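# Move the wooden block from bench to cart floor

## Task

Pick the wooden block up from the bench and put it down lying flat on the floor of the cart, at the cart's handle end next to the profiles. The drop flap must remain open, and anything already in its goal state must still be so at the finish. At the end both grippers must be empty, released and withdrawn clear of the cart, and the robot must be upright, neither fallen nor tilted.

## Robot and tools

Robot: a Rainbow Robotics RB-Y1. It has a two-wheel differential base with two rear casters (0.58 m wide, 0.10 m ahead of the drive axle, 0.57 m behind; an on-the-spot turn sweeps a 0.58 m radius), a folding torso (squat, shift, pitch, yaw), a head with pan and tilt, and two 7-joint arms, each ending in a parallel gripper. Each wrist carries a camera in a case that sticks out sideways and can strike things. Cameras: head_camera, left_wrist_camera, right_wrist_camera.

Frames: the base frame sits on the floor midway between the drive wheels, with x forward, y left and z up, in metres. left_hand, right_hand and chest are printed in this frame. A hand point lies between the finger pads, 0.03 m behind the tips; the fingers point along the hand's -z and close along its x. Printed hand positions can be off, more at long reach or under load. base_odometry is reported in the frame the base had at the start and counts only wheel rotation, so slip looks like travel and bumps can turn the robot unseen. Heading is in rad, positive to the left.

Tool move runs one action. It can contain:
- base: a single velocity command {x_m_s, turn_rad_s, for_s}. x_m_s is forward speed in m/s (0.005 to 1.5 either sign, or 0). turn_rad_s is the left turn rate in rad/s (0.02 to 1.509 either sign, or 0). for_s is the duration in s (0.1 to 5). Omitted velocities are 0. The base cannot strafe. Travel is roughly speed times for_s, and coasting can add up to about 3 s. Acceleration is 0.4 m/s² (0.5 rad/s² when turning).
- joints: absolute target angles (rad) or gripper openings (m), keyed by joint name. Unnamed joints keep their current targets. Ranges: torso_squat_rad 0..1.2, torso_shift_rad -0.3..0.6, torso_pitch_rad -0.2..1.4 (positive bows forward), torso_yaw_rad -1.5..1.5 (positive left; lift both arms out at least 0.2 rad first). Shoulder pitch ±2.356 (negative swings the arm forward). left_shoulder_roll 0..3.141 and right_shoulder_roll -3.141..0 (outward). Shoulder yaw ±2.094. Elbow -2.617..0.01 (negative bends). Forearm roll ±3.141. Wrist pitch -1.57..1.919. Hand roll ±2.705. Gripper 0..0.1 m of clear opening. head_pan_rad ±0.523, head_tilt_rad -0.35..1.57 (positive looks down). The torso also has combined limits: squat+shift<=1.52, squat-shift+pitch<=1.57, shift+0.5pitch-0.4squat<=0.7, shift+0.3pitch-0.5squat<=0.39. If a target breaks one, the torso stops partway and reports off_target.
- target: an absolute pose for one hand only: side ("left"/"right"), x, y, z in metres in the base frame (-3..3), and quat_wxyz in the form the hand lines print. It cannot be combined with base or joints. It is solved into joint angles, so the hand follows an arc that can bow by centimetres on long moves; use short steps. It is refused while an earlier move is still running.
- min_time_s: 0.1..8 s, the minimum duration of the arm, head and torso motions.
- contact_limits: gripper motor current in mA, 200..672.5 (default 672.5); lower values squeeze more gently. The setting persists.
- cameras: a list of camera names or ["all"]. blocking: true waits for rest; false returns after about 0.5 s.

Tool wait{seconds 0..10} lets time pass. stop brakes every motion. zoom_image{camera, region [x0,y0,x1,y1] in pixels, at most 504x504} enlarges part of the newest image from that camera. finished_scene{scene} ends the scene; make no call after it in the same reply. read_manual only returns licence texts.

Results: base_status, joint_status and the hand statuses show done, moving, off_target (resting away from the target), reached (within 10 mm and 2 deg), short, refused, not_followed (withheld by the arm-collision check), or stops: contact_stop (torso only), time_out, limit_stop_at_<name> (a self-collision guard), torque_fault and limit_stop_at_motor_heat. A stop on one joint halts its whole group (torso, or an arm), and after any uncommanded stop or refusal the rest of that reply's calls are skipped. lidar_m gives 12 distances in 30 degree sectors, counter-clockwise from straight ahead, at 0.23 m height. motor_effort gives wheel load in percent (peak in brackets); above about 30 at rest means pushing on something. The lines for joint torques, external torques, wrist force and temperatures help reveal contact and loads. wheel_motors_off=1 means the wheels have been cut for 2 s after stalling.

Grasping: command an opening at least 0.005 m narrower than the block; off_target or done then both mean it is held. Each arm is rated for 3 kg.

Avoid: driving into furniture (the base does not stop and may tip, and the upper body can catch on edges); fast bends or rises with the arms reaching forward or holding a load; hard braking while bowed; arms striking or squeezing each other (this can end the scene); pressing hard enough to cause a torque fault; overheating arms held outstretched; dropping or releasing the block while it moves; knocking anything over. Let go gently with the block resting flat, then lift the hands away from the cart, and finish upright.

Each tool is called as name([rows], argument=value, ...), one row to a line, values as JSON.

## Session

move(joints={"head_tilt_rad":0.6,"head_pan_rad":0.5}, cameras=["head_camera"])

move(joints={"head_tilt_rad":0.6,"head_pan_rad":-0.5}, cameras=["head_camera"])

Scene clock: 1.00 s.
Joint torques (N m): left_arm=[-1.56 -0.75 0.68 -0.48 -0.13 -0.55 -0.13] | right_arm=[-3.64 -0.59 -0.77 -1.42 0.04 -0.56 0]
External joint torques (N m): left_arm=[-0.17 -0.9 0.67 0.08 -0.14 -0.13 -0.12] | right_arm=[-0.04 0.53 -0.73 0.22 -0.02 0.03 -0.02]
Motor temperatures (°C): left_arm=[30 28 32 36 34 33 38] | right_arm=[34 30 32 30 35 36 34]
Wrist force (N): left_arm=[-0.1 1.3 -7.8] | right_arm=[-2.6 0.9 -4.7]
Wrist torque (N m): left_arm=[-0.30 0.15 0.11] | right_arm=[-0.08 -0.10 -0.10]
Wrist force, peak (N): left_arm=[0.1 1.6 -7.9] | right_arm=[-2.9 0.8 -5.4]
move: done
base_odometry: x=+0.000 y=+0.000 heading=+0.000
lidar_m: 0.74 1.04 1.57 4.56 1.51 1.06 1.01 1.09 1.44 3.61 1.10 0.79
base_status: not commanded
joint_positions: torso_squat_rad=+0.350 torso_shift_rad=+0.000 torso_pitch_rad=+0.000 torso_yaw_rad=+0.000 left_shoulder_pitch_rad=+0.037 left_shoulder_roll_rad=+0.004 left_shoulder_yaw_rad=-0.043 left_elbow_rad=-0.196 left_forearm_roll_rad=-0.014 left_wrist_pitch_rad=+0.002 left_hand_roll_rad=+0.027 left_gripper_m=+0.099 right_shoulder_pitch_rad=-0.040 right_shoulder_roll_rad=-0.021 right_shoulder_yaw_rad=-0.018 right_elbow_rad=-0.235 right_forearm_roll_rad=+0.049 right_wrist_pitch_rad=-0.014 right_hand_roll_rad=+0.035 right_gripper_m=+0.099 head_pan_rad=+0.500 head_tilt_rad=+0.600
joint_status: all done
wheel_motors_off: 0
motor_effort: left_wheel=+0(1) right_wheel=+0(2)
chest: x=-0.2280 y=+0.0001 z=+1.2475 quat_wxyz=(+1.000, +0.000, +0.000, +0.000)
left_hand: x=-0.1598 y=+0.2200 z=+0.5653 quat_wxyz=(+0.997, +0.000, -0.079, -0.009)
right_hand: x=-0.0823 y=-0.2360 z=+0.5770 quat_wxyz=(+0.989, -0.016, -0.142, +0.041)
head_camera: T_world_to_cam=[[0.48076, -0.87629, -0.03141, 0.14372], [-0.4659, -0.22493, -0.85577, 1.19443], [0.74283, 0.42606, -0.51641, 0.84561]] pos_world=[-0.14075, 0.03433, 1.46335]

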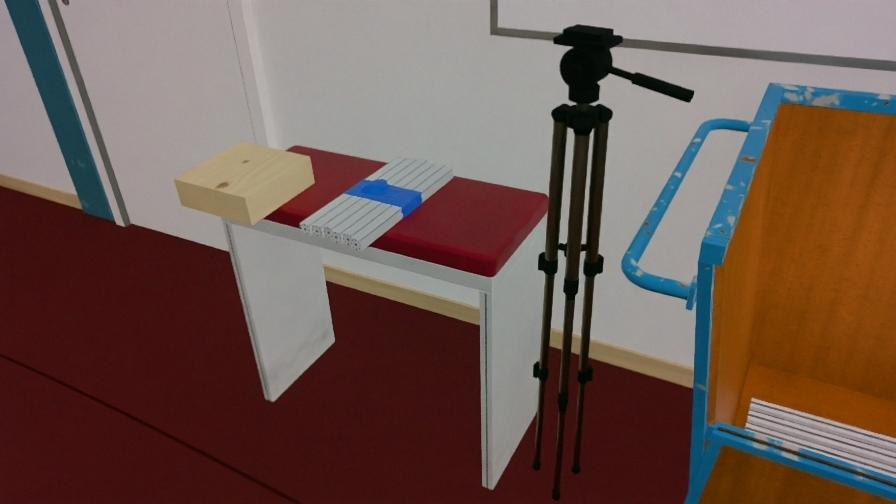

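Scene clock: 2.33 s.
Joint torques (N m): left_arm=[-1.48 -0.68 0.63 -0.47 -0.09 -0.53 0.07] | right_arm=[-3.64 -0.6 -0.55 -1.66 -0.1 -0.51 -0.14]
External joint torques (N m): left_arm=[-0.1 -0.83 0.61 0.09 -0.09 -0.11 0.08] | right_arm=[-0.05 0.52 -0.51 -0.03 -0.16 0.08 -0.15]
Wrist force (N): left_arm=[-0.5 1.0 -7.4] | right_arm=[-2.4 1.8 -4.5]
Wrist torque (N m): left_arm=[-0.22 0.12 0.12] | right_arm=[-0.18 -0.07 -0.11]
Wrist force, peak (N): left_arm=[-0.7 1.3 -8.3] | right_arm=[-2.9 1.1 -5.5]
move: done
base_odometry: x=+0.000 y=+0.000 heading=+0.000
lidar_m: 0.74 1.03 1.57 4.56 1.51 1.08 1.01 1.08 1.44 3.62 1.09 0.78
base_status: not commanded
joint_positions: torso_squat_rad=+0.350 torso_shift_rad=+0.000 torso_pitch_rad=+0.000 torso_yaw_rad=+0.000 left_shoulder_pitch_rad=+0.037 left_shoulder_roll_rad=+0.004 left_shoulder_yaw_rad=-0.043 left_elbow_rad=-0.196 left_forearm_roll_rad=-0.014 left_wrist_pitch_rad=+0.002 left_hand_roll_rad=+0.027 left_gripper_m=+0.099 right_shoulder_pitch_rad=-0.040 right_shoulder_roll_rad=-0.021 right_shoulder_yaw_rad=-0.018 right_elbow_rad=-0.235 right_forearm_roll_rad=+0.049 right_wrist_pitch_rad=-0.014 right_hand_roll_rad=+0.035 right_gripper_m=+0.099 head_pan_rad=-0.500 head_tilt_rad=+0.600
joint_status: all done
wheel_motors_off: 0
motor_effort: left_wheel=+0(1) right_wheel=-1(2)
chest: x=-0.2280 y=+0.0001 z=+1.2475 quat_wxyz=(+1.000, +0.000, +0.000, +0.000)
left_hand: x=-0.1598 y=+0.2200 z=+0.5653 quat_wxyz=(+0.997, +0.000, -0.079, -0.009)
right_hand: x=-0.0823 y=-0.2360 z=+0.5770 quat_wxyz=(+0.989, -0.016, -0.142, +0.041)
head_camera: T_world_to_cam=[[-0.47752, -0.87806, -0.03142, -0.05375], [-0.44095, 0.27043, -0.85582, 1.19955], [0.75996, -0.39482, -0.51632, 0.84916]] pos_world=[-0.14205, -0.03633, 1.46335]

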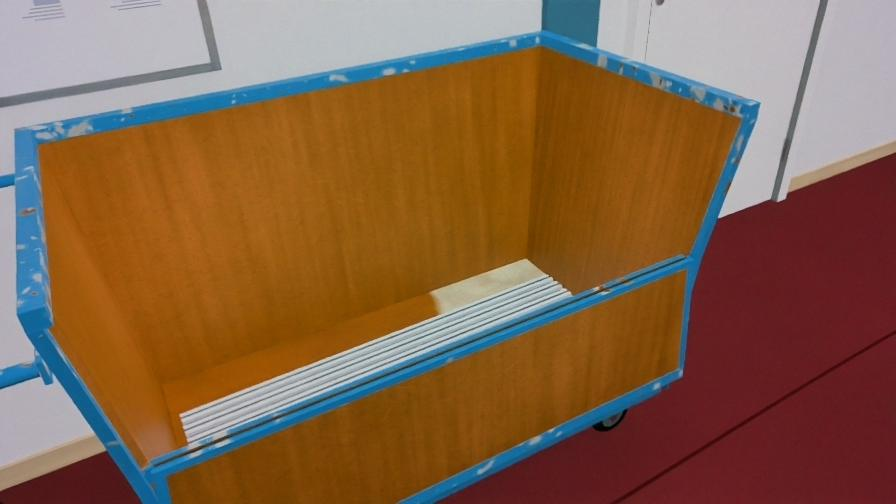

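move(joints={"torso_pitch_rad":0.6,"torso_squat_rad":0.2,"head_tilt_rad":0.55,"head_pan_rad":-0.3}, cameras=["head_camera"])

Scene clock: 20.07 s.
Joint torques (N m): left_arm=[13.18 -0.52 0.91 5.92 -0.03 0.51 0] | right_arm=[12.27 -0.03 -0.95 5.04 -0.24 0.61 -0.1]
External joint torques (N m): left_arm=[-1.15 -0.85 0.87 0.28 -0.02 -0.24 -0.02] | right_arm=[-0.01 0.7 -0.67 0.66 -0.16 0.08 -0.08]
Wrist force (N): left_arm=[3.3 1.8 -7.1] | right_arm=[1.2 0.5 -4.8]
Wrist torque (N m): left_arm=[-0.30 0.29 0.07] | right_arm=[-0.01 0.14 -0.10]
Wrist force, peak (N): left_arm=[3.4 1.0 -7.7] | right_arm=[-2.7 1.4 -5.3]
move: done
base_odometry: x=+0.000 y=+0.000 heading=+0.000
lidar_m: 0.74 1.02 1.56 4.55 1.50 1.09 1.03 1.08 1.44 3.60 1.10 0.77
base_status: not commanded
joint_positions: torso_squat_rad=+0.200 torso_shift_rad=+0.000 torso_pitch_rad=+0.600 torso_yaw_rad=+0.000 left_shoulder_pitch_rad=+0.037 left_shoulder_roll_rad=+0.004 left_shoulder_yaw_rad=-0.043 left_elbow_rad=-0.196 left_forearm_roll_rad=-0.014 left_wrist_pitch_rad=+0.002 left_hand_roll_rad=+0.027 left_gripper_m=+0.099 right_shoulder_pitch_rad=-0.040 right_shoulder_roll_rad=-0.021 right_shoulder_yaw_rad=-0.018 right_elbow_rad=-0.235 right_forearm_roll_rad=+0.049 right_wrist_pitch_rad=-0.014 right_hand_roll_rad=+0.035 right_gripper_m=+0.099 head_pan_rad=-0.300 head_tilt_rad=+0.550
joint_status: all done
wheel_motors_off: 0
motor_effort: left_wheel=+0(2) right_wheel=+1(3)
chest: x=-0.0532 y=+0.0001 z=+1.2219 quat_wxyz=(+0.955, +0.000, +0.296, +0.000)
left_hand: x=-0.3822 y=+0.2200 z=+0.6204 quat_wxyz=(+0.976, -0.003, +0.219, -0.008)
right_hand: x=-0.3116 y=-0.2360 z=+0.5863 quat_wxyz=(+0.987, -0.004, +0.156, +0.044)
head_camera: T_world_to_cam=[[-0.25881, -0.95585, 0.13917, -0.17197], [-0.86397, 0.16464, -0.47587, 0.77302], [0.43195, -0.2434, -0.86844, 1.10531]] pos_world=[0.14592, -0.02262, 1.35168]

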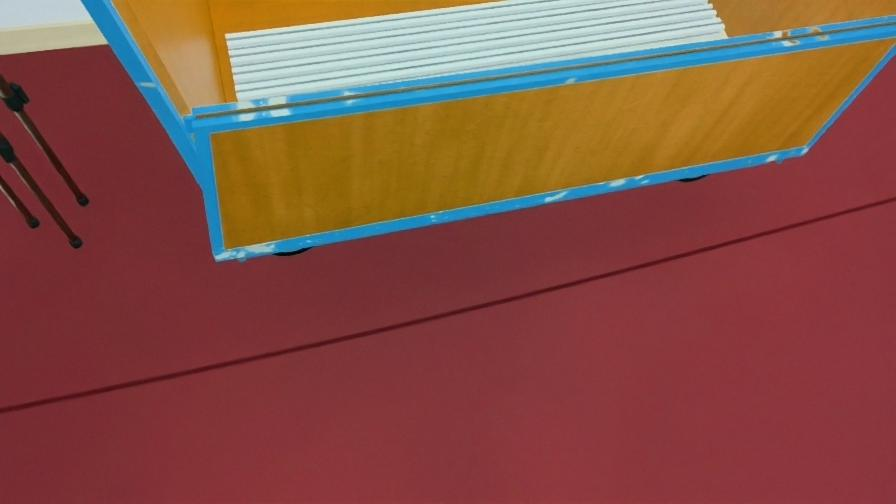

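move(base={"x_m_s":0.35,"for_s":1.0}, joints={"head_tilt_rad":0.45,"head_pan_rad":-0.1}, cameras=["head_camera"])

Scene clock: 27.43 s.
Joint torques (N m): left_arm=[13.58 -0.45 0.98 5.66 -0.11 0.61 -0.06] | right_arm=[12.99 0.08 -1.29 5.27 -0.27 0.64 -0.14]
External joint torques (N m): left_arm=[-0.75 -0.78 0.94 0.01 -0.1 -0.15 -0.08] | right_arm=[0.72 0.81 -1 0.89 -0.19 0.11 -0.13]
Wrist force (N): left_arm=[3.4 1.2 -7.2] | right_arm=[1.2 0.8 -4.9]
Wrist torque (N m): left_arm=[-0.30 0.27 0.06] | right_arm=[-0.06 0.13 -0.09]
Wrist force, peak (N): left_arm=[4.5 1.5 -7.6] | right_arm=[1.2 0.8 -5.5]
move: done
base_odometry: x=+0.350 y=+0.000 heading=+0.000
lidar_m: 0.38 0.41 0.78 4.10 2.02 1.45 1.36 1.44 1.92 4.84 0.60 0.41
base_status: done (sent for 1 of 1 s)
joint_positions: torso_squat_rad=+0.200 torso_shift_rad=+0.000 torso_pitch_rad=+0.600 torso_yaw_rad=+0.000 left_shoulder_pitch_rad=+0.037 left_shoulder_roll_rad=+0.004 left_shoulder_yaw_rad=-0.043 left_elbow_rad=-0.196 left_forearm_roll_rad=-0.014 left_wrist_pitch_rad=+0.002 left_hand_roll_rad=+0.027 left_gripper_m=+0.099 right_shoulder_pitch_rad=-0.040 right_shoulder_roll_rad=-0.021 right_shoulder_yaw_rad=-0.018 right_elbow_rad=-0.235 right_forearm_roll_rad=+0.049 right_wrist_pitch_rad=-0.014 right_hand_roll_rad=+0.035 right_gripper_m=+0.099 head_pan_rad=-0.100 head_tilt_rad=+0.450
joint_status: all done
wheel_motors_off: 0
motor_effort: left_wheel=+1(23) right_wheel=-1(54)
chest: x=-0.0532 y=+0.0001 z=+1.2219 quat_wxyz=(+0.955, +0.000, +0.296, +0.000)
left_hand: x=-0.3822 y=+0.2200 z=+0.6203 quat_wxyz=(+0.976, -0.003, +0.219, -0.008)
right_hand: x=-0.3116 y=-0.2360 z=+0.5863 quat_wxyz=(+0.987, -0.004, +0.156, +0.044)
head_camera: T_world_to_cam=[[-0.09445, -0.99516, 0.02726, -0.03093], [-0.83377, 0.06411, -0.54837, 0.87034], [0.54397, -0.07453, -0.83579, 1.05173]] pos_world=[0.15064, -0.0082, 1.35714]

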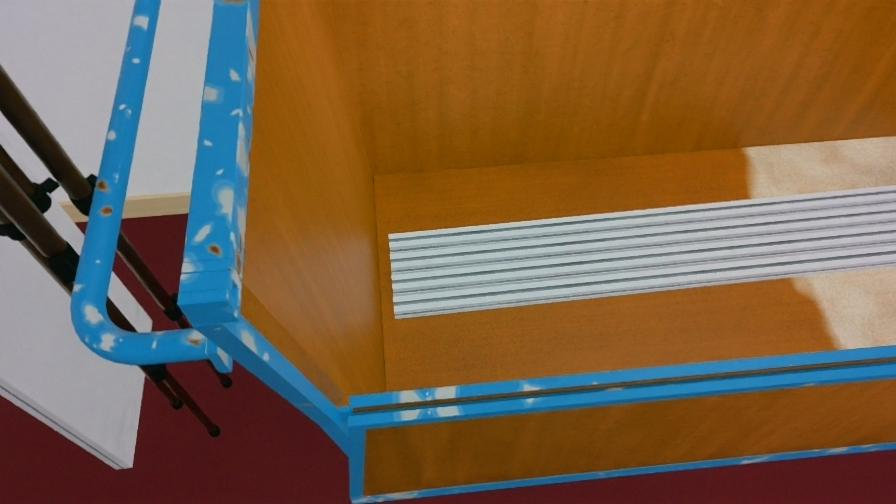

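move(base={"x_m_s":-0.4,"for_s":0.9}, joints={"torso_pitch_rad":0.3,"torso_squat_rad":0.4,"head_tilt_rad":0.5,"head_pan_rad":0})

move(base={"turn_rad_s":1.0,"for_s":1.571})

move(base={"x_m_s":0.5,"for_s":2.6})

move(base={"turn_rad_s":-1.0,"for_s":1.571}, joints={"head_tilt_rad":0.35}, cameras=["head_camera"])

Scene clock: 55.40 s.
Joint torques (N m): left_arm=[5.31 -0.53 0.83 2.68 -0.03 -0.04 -0.02] | right_arm=[4.44 -0.28 -0.5 1.89 -0.04 0.04 -0.06]
External joint torques (N m): left_arm=[-1.48 -0.78 0.8 0.02 -0.03 -0.22 -0.03] | right_arm=[-0.11 0.68 -0.33 0.45 -0.03 0.07 -0.06]
Wrist force (N): left_arm=[1.3 0.8 -7.9] | right_arm=[-0.3 0.4 -5.5]
Wrist torque (N m): left_arm=[-0.23 0.18 0.06] | right_arm=[0.01 0.07 -0.06]
Wrist force, peak (N): left_arm=[3.6 1.3 -8.1] | right_arm=[1.4 0.6 -5.5]
move: done
base_odometry: x=+0.026 y=+0.000 heading=+0.000
lidar_m: 0.71 1.04 1.55 4.68 1.55 1.10 1.05 1.10 1.48 3.71 1.05 0.76
base_status: done (sent for 0.9 of 0.9 s)
joint_positions: torso_squat_rad=+0.400 torso_shift_rad=+0.000 torso_pitch_rad=+0.300 torso_yaw_rad=+0.000 left_shoulder_pitch_rad=+0.037 left_shoulder_roll_rad=+0.004 left_shoulder_yaw_rad=-0.043 left_elbow_rad=-0.196 left_forearm_roll_rad=-0.014 left_wrist_pitch_rad=+0.002 left_hand_roll_rad=+0.027 left_gripper_m=+0.099 right_shoulder_pitch_rad=-0.040 right_shoulder_roll_rad=-0.021 right_shoulder_yaw_rad=-0.018 right_elbow_rad=-0.235 right_forearm_roll_rad=+0.049 right_wrist_pitch_rad=-0.014 right_hand_roll_rad=+0.035 right_gripper_m=+0.099 head_pan_rad=+0.000 head_tilt_rad=+0.500
joint_status: all done
wheel_motors_off: 0
motor_effort: left_wheel=-11(25) right_wheel=-11(26)
chest: x=-0.1366 y=+0.0001 z=+1.2209 quat_wxyz=(+0.989, +0.000, +0.149, +0.000)
left_hand: x=-0.2731 y=+0.2200 z=+0.5490 quat_wxyz=(+0.997, -0.002, +0.071, -0.009)
right_hand: x=-0.1956 y=-0.2360 z=+0.5373 quat_wxyz=(+0.999, -0.010, +0.007, +0.043)
pictures: none

Scene clock: 58.87 s.
Joint torques (N m): left_arm=[5.37 -0.79 0.7 2.54 -0.04 -0.05 0] | right_arm=[4.73 -0.31 -0.7 1.98 -0.07 0.05 0.05]
External joint torques (N m): left_arm=[-1.41 -1.05 0.67 -0.12 -0.04 -0.22 -0.01] | right_arm=[0.19 0.65 -0.53 0.53 -0.06 0.08 0.05]
Wrist force (N): left_arm=[1.6 1.2 -7.5] | right_arm=[-0.7 0.8 -5.8]
Wrist torque (N m): left_arm=[-0.27 0.23 0.10] | right_arm=[-0.05 0.01 -0.09]
Wrist force, peak (N): left_arm=[2.4 1.6 -8.3] | right_arm=[-0.9 0.9 -5.8]
move: done
base_odometry: x=+0.026 y=+0.000 heading=+1.227
lidar_m: 1.56 2.64 1.32 1.05 1.05 1.15 1.79 3.79 0.94 0.73 0.72 1.02
base_status: done (sent for 1.57 of 1.57 s)
joint_positions: torso_squat_rad=+0.400 torso_shift_rad=+0.000 torso_pitch_rad=+0.300 torso_yaw_rad=+0.000 left_shoulder_pitch_rad=+0.037 left_shoulder_roll_rad=+0.004 left_shoulder_yaw_rad=-0.043 left_elbow_rad=-0.196 left_forearm_roll_rad=-0.014 left_wrist_pitch_rad=+0.002 left_hand_roll_rad=+0.027 left_gripper_m=+0.099 right_shoulder_pitch_rad=-0.040 right_shoulder_roll_rad=-0.021 right_shoulder_yaw_rad=-0.018 right_elbow_rad=-0.235 right_forearm_roll_rad=+0.049 right_wrist_pitch_rad=-0.014 right_hand_roll_rad=+0.035 right_gripper_m=+0.099 head_pan_rad=+0.000 head_tilt_rad=+0.500
joint_status: not commanded
wheel_motors_off: 0
motor_effort: left_wheel=+2(32) right_wheel=+19(44)
chest: x=-0.1366 y=+0.0001 z=+1.2209 quat_wxyz=(+0.989, +0.000, +0.149, +0.000)
left_hand: x=-0.2731 y=+0.2200 z=+0.5490 quat_wxyz=(+0.997, -0.002, +0.071, -0.009)
right_hand: x=-0.1956 y=-0.2360 z=+0.5373 quat_wxyz=(+0.999, -0.010, +0.007, +0.043)
pictures: none

Scene clock: 62.83 s.
Joint torques (N m): left_arm=[6.48 -0.61 0.8 2.72 -0.09 -0.02 0.01] | right_arm=[5.47 -0.24 -0.82 1.96 -0.16 0.13 -0.05]
External joint torques (N m): left_arm=[-0.3 -0.87 0.78 0.06 -0.09 -0.19 0.01] | right_arm=[0.93 0.72 -0.65 0.52 -0.15 0.16 -0.05]
Wrist force (N): left_arm=[1.5 0.7 -6.7] | right_arm=[-1.0 0.8 -5.5]
Wrist torque (N m): left_arm=[-0.19 0.19 0.11] | right_arm=[-0.06 -0.01 -0.08]
Wrist force, peak (N): left_arm=[2.4 1.4 -8.5] | right_arm=[-0.8 0.8 -5.9]
move: done
base_odometry: x=+0.464 y=+1.224 heading=+1.228
lidar_m: 1.72 3.79 1.88 1.54 1.52 1.68 2.60 1.17 0.80 1.05 0.42 1.10
base_status: done (sent for 2.6 of 2.6 s)
joint_positions: torso_squat_rad=+0.400 torso_shift_rad=+0.000 torso_pitch_rad=+0.300 torso_yaw_rad=+0.000 left_shoulder_pitch_rad=+0.037 left_shoulder_roll_rad=+0.004 left_shoulder_yaw_rad=-0.043 left_elbow_rad=-0.196 left_forearm_roll_rad=-0.014 left_wrist_pitch_rad=+0.002 left_hand_roll_rad=+0.027 left_gripper_m=+0.099 right_shoulder_pitch_rad=-0.040 right_shoulder_roll_rad=-0.021 right_shoulder_yaw_rad=-0.018 right_elbow_rad=-0.235 right_forearm_roll_rad=+0.049 right_wrist_pitch_rad=-0.014 right_hand_roll_rad=+0.035 right_gripper_m=+0.099 head_pan_rad=+0.000 head_tilt_rad=+0.500
joint_status: not commanded
wheel_motors_off: 0
motor_effort: left_wheel=+19(51) right_wheel=-18(53)
chest: x=-0.1365 y=+0.0001 z=+1.2208 quat_wxyz=(+0.989, +0.000, +0.149, +0.000)
left_hand: x=-0.2729 y=+0.2200 z=+0.5489 quat_wxyz=(+0.997, -0.002, +0.071, -0.009)
right_hand: x=-0.1954 y=-0.2360 z=+0.5373 quat_wxyz=(+0.999, -0.010, +0.007, +0.043)
pictures: none

Scene clock: 66.33 s.
Joint torques (N m): left_arm=[6.04 -0.77 0.81 2.64 -0.11 -0.01 0.01] | right_arm=[5.82 -0.32 -0.81 2.22 -0.15 0.01 0.02]
External joint torques (N m): left_arm=[-0.74 -1.02 0.79 -0.02 -0.11 -0.19 0] | right_arm=[1.28 0.65 -0.64 0.78 -0.14 0.04 0.02]
Wrist force (N): left_arm=[2.6 1.9 -7.6] | right_arm=[-0.8 0.7 -5.3]
Wrist torque (N m): left_arm=[-0.36 0.35 0.09] | right_arm=[-0.03 0.01 -0.10]
Wrist force, peak (N): left_arm=[1.9 1.3 -8.4] | right_arm=[-0.7 0.7 -6.0]
move: done
base_odometry: x=+0.464 y=+1.224 heading=+0.002
lidar_m: 0.42 1.07 1.42 3.67 2.24 1.59 1.52 1.58 2.12 1.16 0.78 0.88
base_status: done (sent for 1.57 of 1.57 s)
joint_positions: torso_squat_rad=+0.400 torso_shift_rad=+0.000 torso_pitch_rad=+0.300 torso_yaw_rad=+0.000 left_shoulder_pitch_rad=+0.037 left_shoulder_roll_rad=+0.004 left_shoulder_yaw_rad=-0.043 left_elbow_rad=-0.196 left_forearm_roll_rad=-0.014 left_wrist_pitch_rad=+0.002 left_hand_roll_rad=+0.027 left_gripper_m=+0.099 right_shoulder_pitch_rad=-0.040 right_shoulder_roll_rad=-0.021 right_shoulder_yaw_rad=-0.018 right_elbow_rad=-0.235 right_forearm_roll_rad=+0.049 right_wrist_pitch_rad=-0.014 right_hand_roll_rad=+0.035 right_gripper_m=+0.099 head_pan_rad=+0.000 head_tilt_rad=+0.350
joint_status: all done
wheel_motors_off: 0
motor_effort: left_wheel=+22(48) right_wheel=+2(49)
chest: x=-0.1365 y=+0.0001 z=+1.2208 quat_wxyz=(+0.989, +0.000, +0.149, +0.000)
left_hand: x=-0.2730 y=+0.2200 z=+0.5489 quat_wxyz=(+0.997, -0.002, +0.071, -0.009)
right_hand: x=-0.1954 y=-0.2360 z=+0.5373 quat_wxyz=(+0.999, -0.010, +0.007, +0.043)
head_camera: T_world_to_cam=[[0.00027, -0.9995, -0.03149, 0.04338], [-0.55885, 0.02596, -0.82886, 1.18508], [0.82927, 0.01782, -0.55856, 0.77698]] pos_world=[0.01794, -0.00125, 1.41763]

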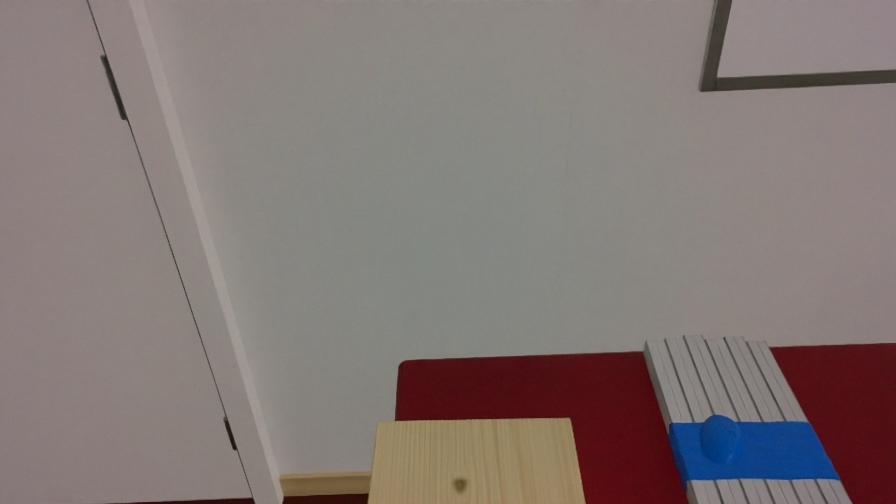

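move(joints={"head_tilt_rad":0.7}, cameras=["head_camera"])

Scene clock: 68.63 s.
Joint torques (N m): left_arm=[6.3 -0.76 0.88 2.76 -0.05 -0.12 -0.09] | right_arm=[5.48 -0.57 -0.55 2.14 -0.16 -0.08 0.03]
External joint torques (N m): left_arm=[-0.47 -1.01 0.85 0.09 -0.05 -0.29 -0.09] | right_arm=[0.95 0.39 -0.38 0.7 -0.15 -0.05 0.03]
Wrist force (N): left_arm=[2.5 1.3 -8.0] | right_arm=[-0.8 1.0 -5.2]
Wrist torque (N m): left_arm=[-0.27 0.32 0.12] | right_arm=[-0.08 0.02 -0.10]
Wrist force, peak (N): left_arm=[2.2 0.7 -8.4] | right_arm=[-1.0 1.1 -5.7]
move: done
base_odometry: x=+0.464 y=+1.224 heading=+0.002
lidar_m: 0.42 1.07 1.41 3.69 2.24 1.59 1.51 1.59 2.12 1.16 0.78 0.89
base_status: not commanded
joint_positions: torso_squat_rad=+0.400 torso_shift_rad=+0.000 torso_pitch_rad=+0.300 torso_yaw_rad=+0.000 left_shoulder_pitch_rad=+0.037 left_shoulder_roll_rad=+0.004 left_shoulder_yaw_rad=-0.043 left_elbow_rad=-0.196 left_forearm_roll_rad=-0.014 left_wrist_pitch_rad=+0.002 left_hand_roll_rad=+0.027 left_gripper_m=+0.099 right_shoulder_pitch_rad=-0.040 right_shoulder_roll_rad=-0.021 right_shoulder_yaw_rad=-0.018 right_elbow_rad=-0.235 right_forearm_roll_rad=+0.049 right_wrist_pitch_rad=-0.014 right_hand_roll_rad=+0.035 right_gripper_m=+0.099 head_pan_rad=+0.000 head_tilt_rad=+0.700
joint_status: all done
wheel_motors_off: 0
motor_effort: left_wheel=+22(22) right_wheel=+3(3)
chest: x=-0.1365 y=+0.0001 z=+1.2208 quat_wxyz=(+0.989, +0.000, +0.149, +0.000)
left_hand: x=-0.2730 y=+0.2200 z=+0.5489 quat_wxyz=(+0.997, -0.002, +0.071, -0.009)
right_hand: x=-0.1954 y=-0.2360 z=+0.5373 quat_wxyz=(+0.999, -0.010, +0.007, +0.043)
head_camera: T_world_to_cam=[[-0.01062, -0.9995, -0.02973, 0.0403], [-0.80916, 0.02606, -0.587, 0.83103], [0.58749, 0.01782, -0.80904, 1.11536]] pos_world=[0.01761, -0.00125, 1.39138]

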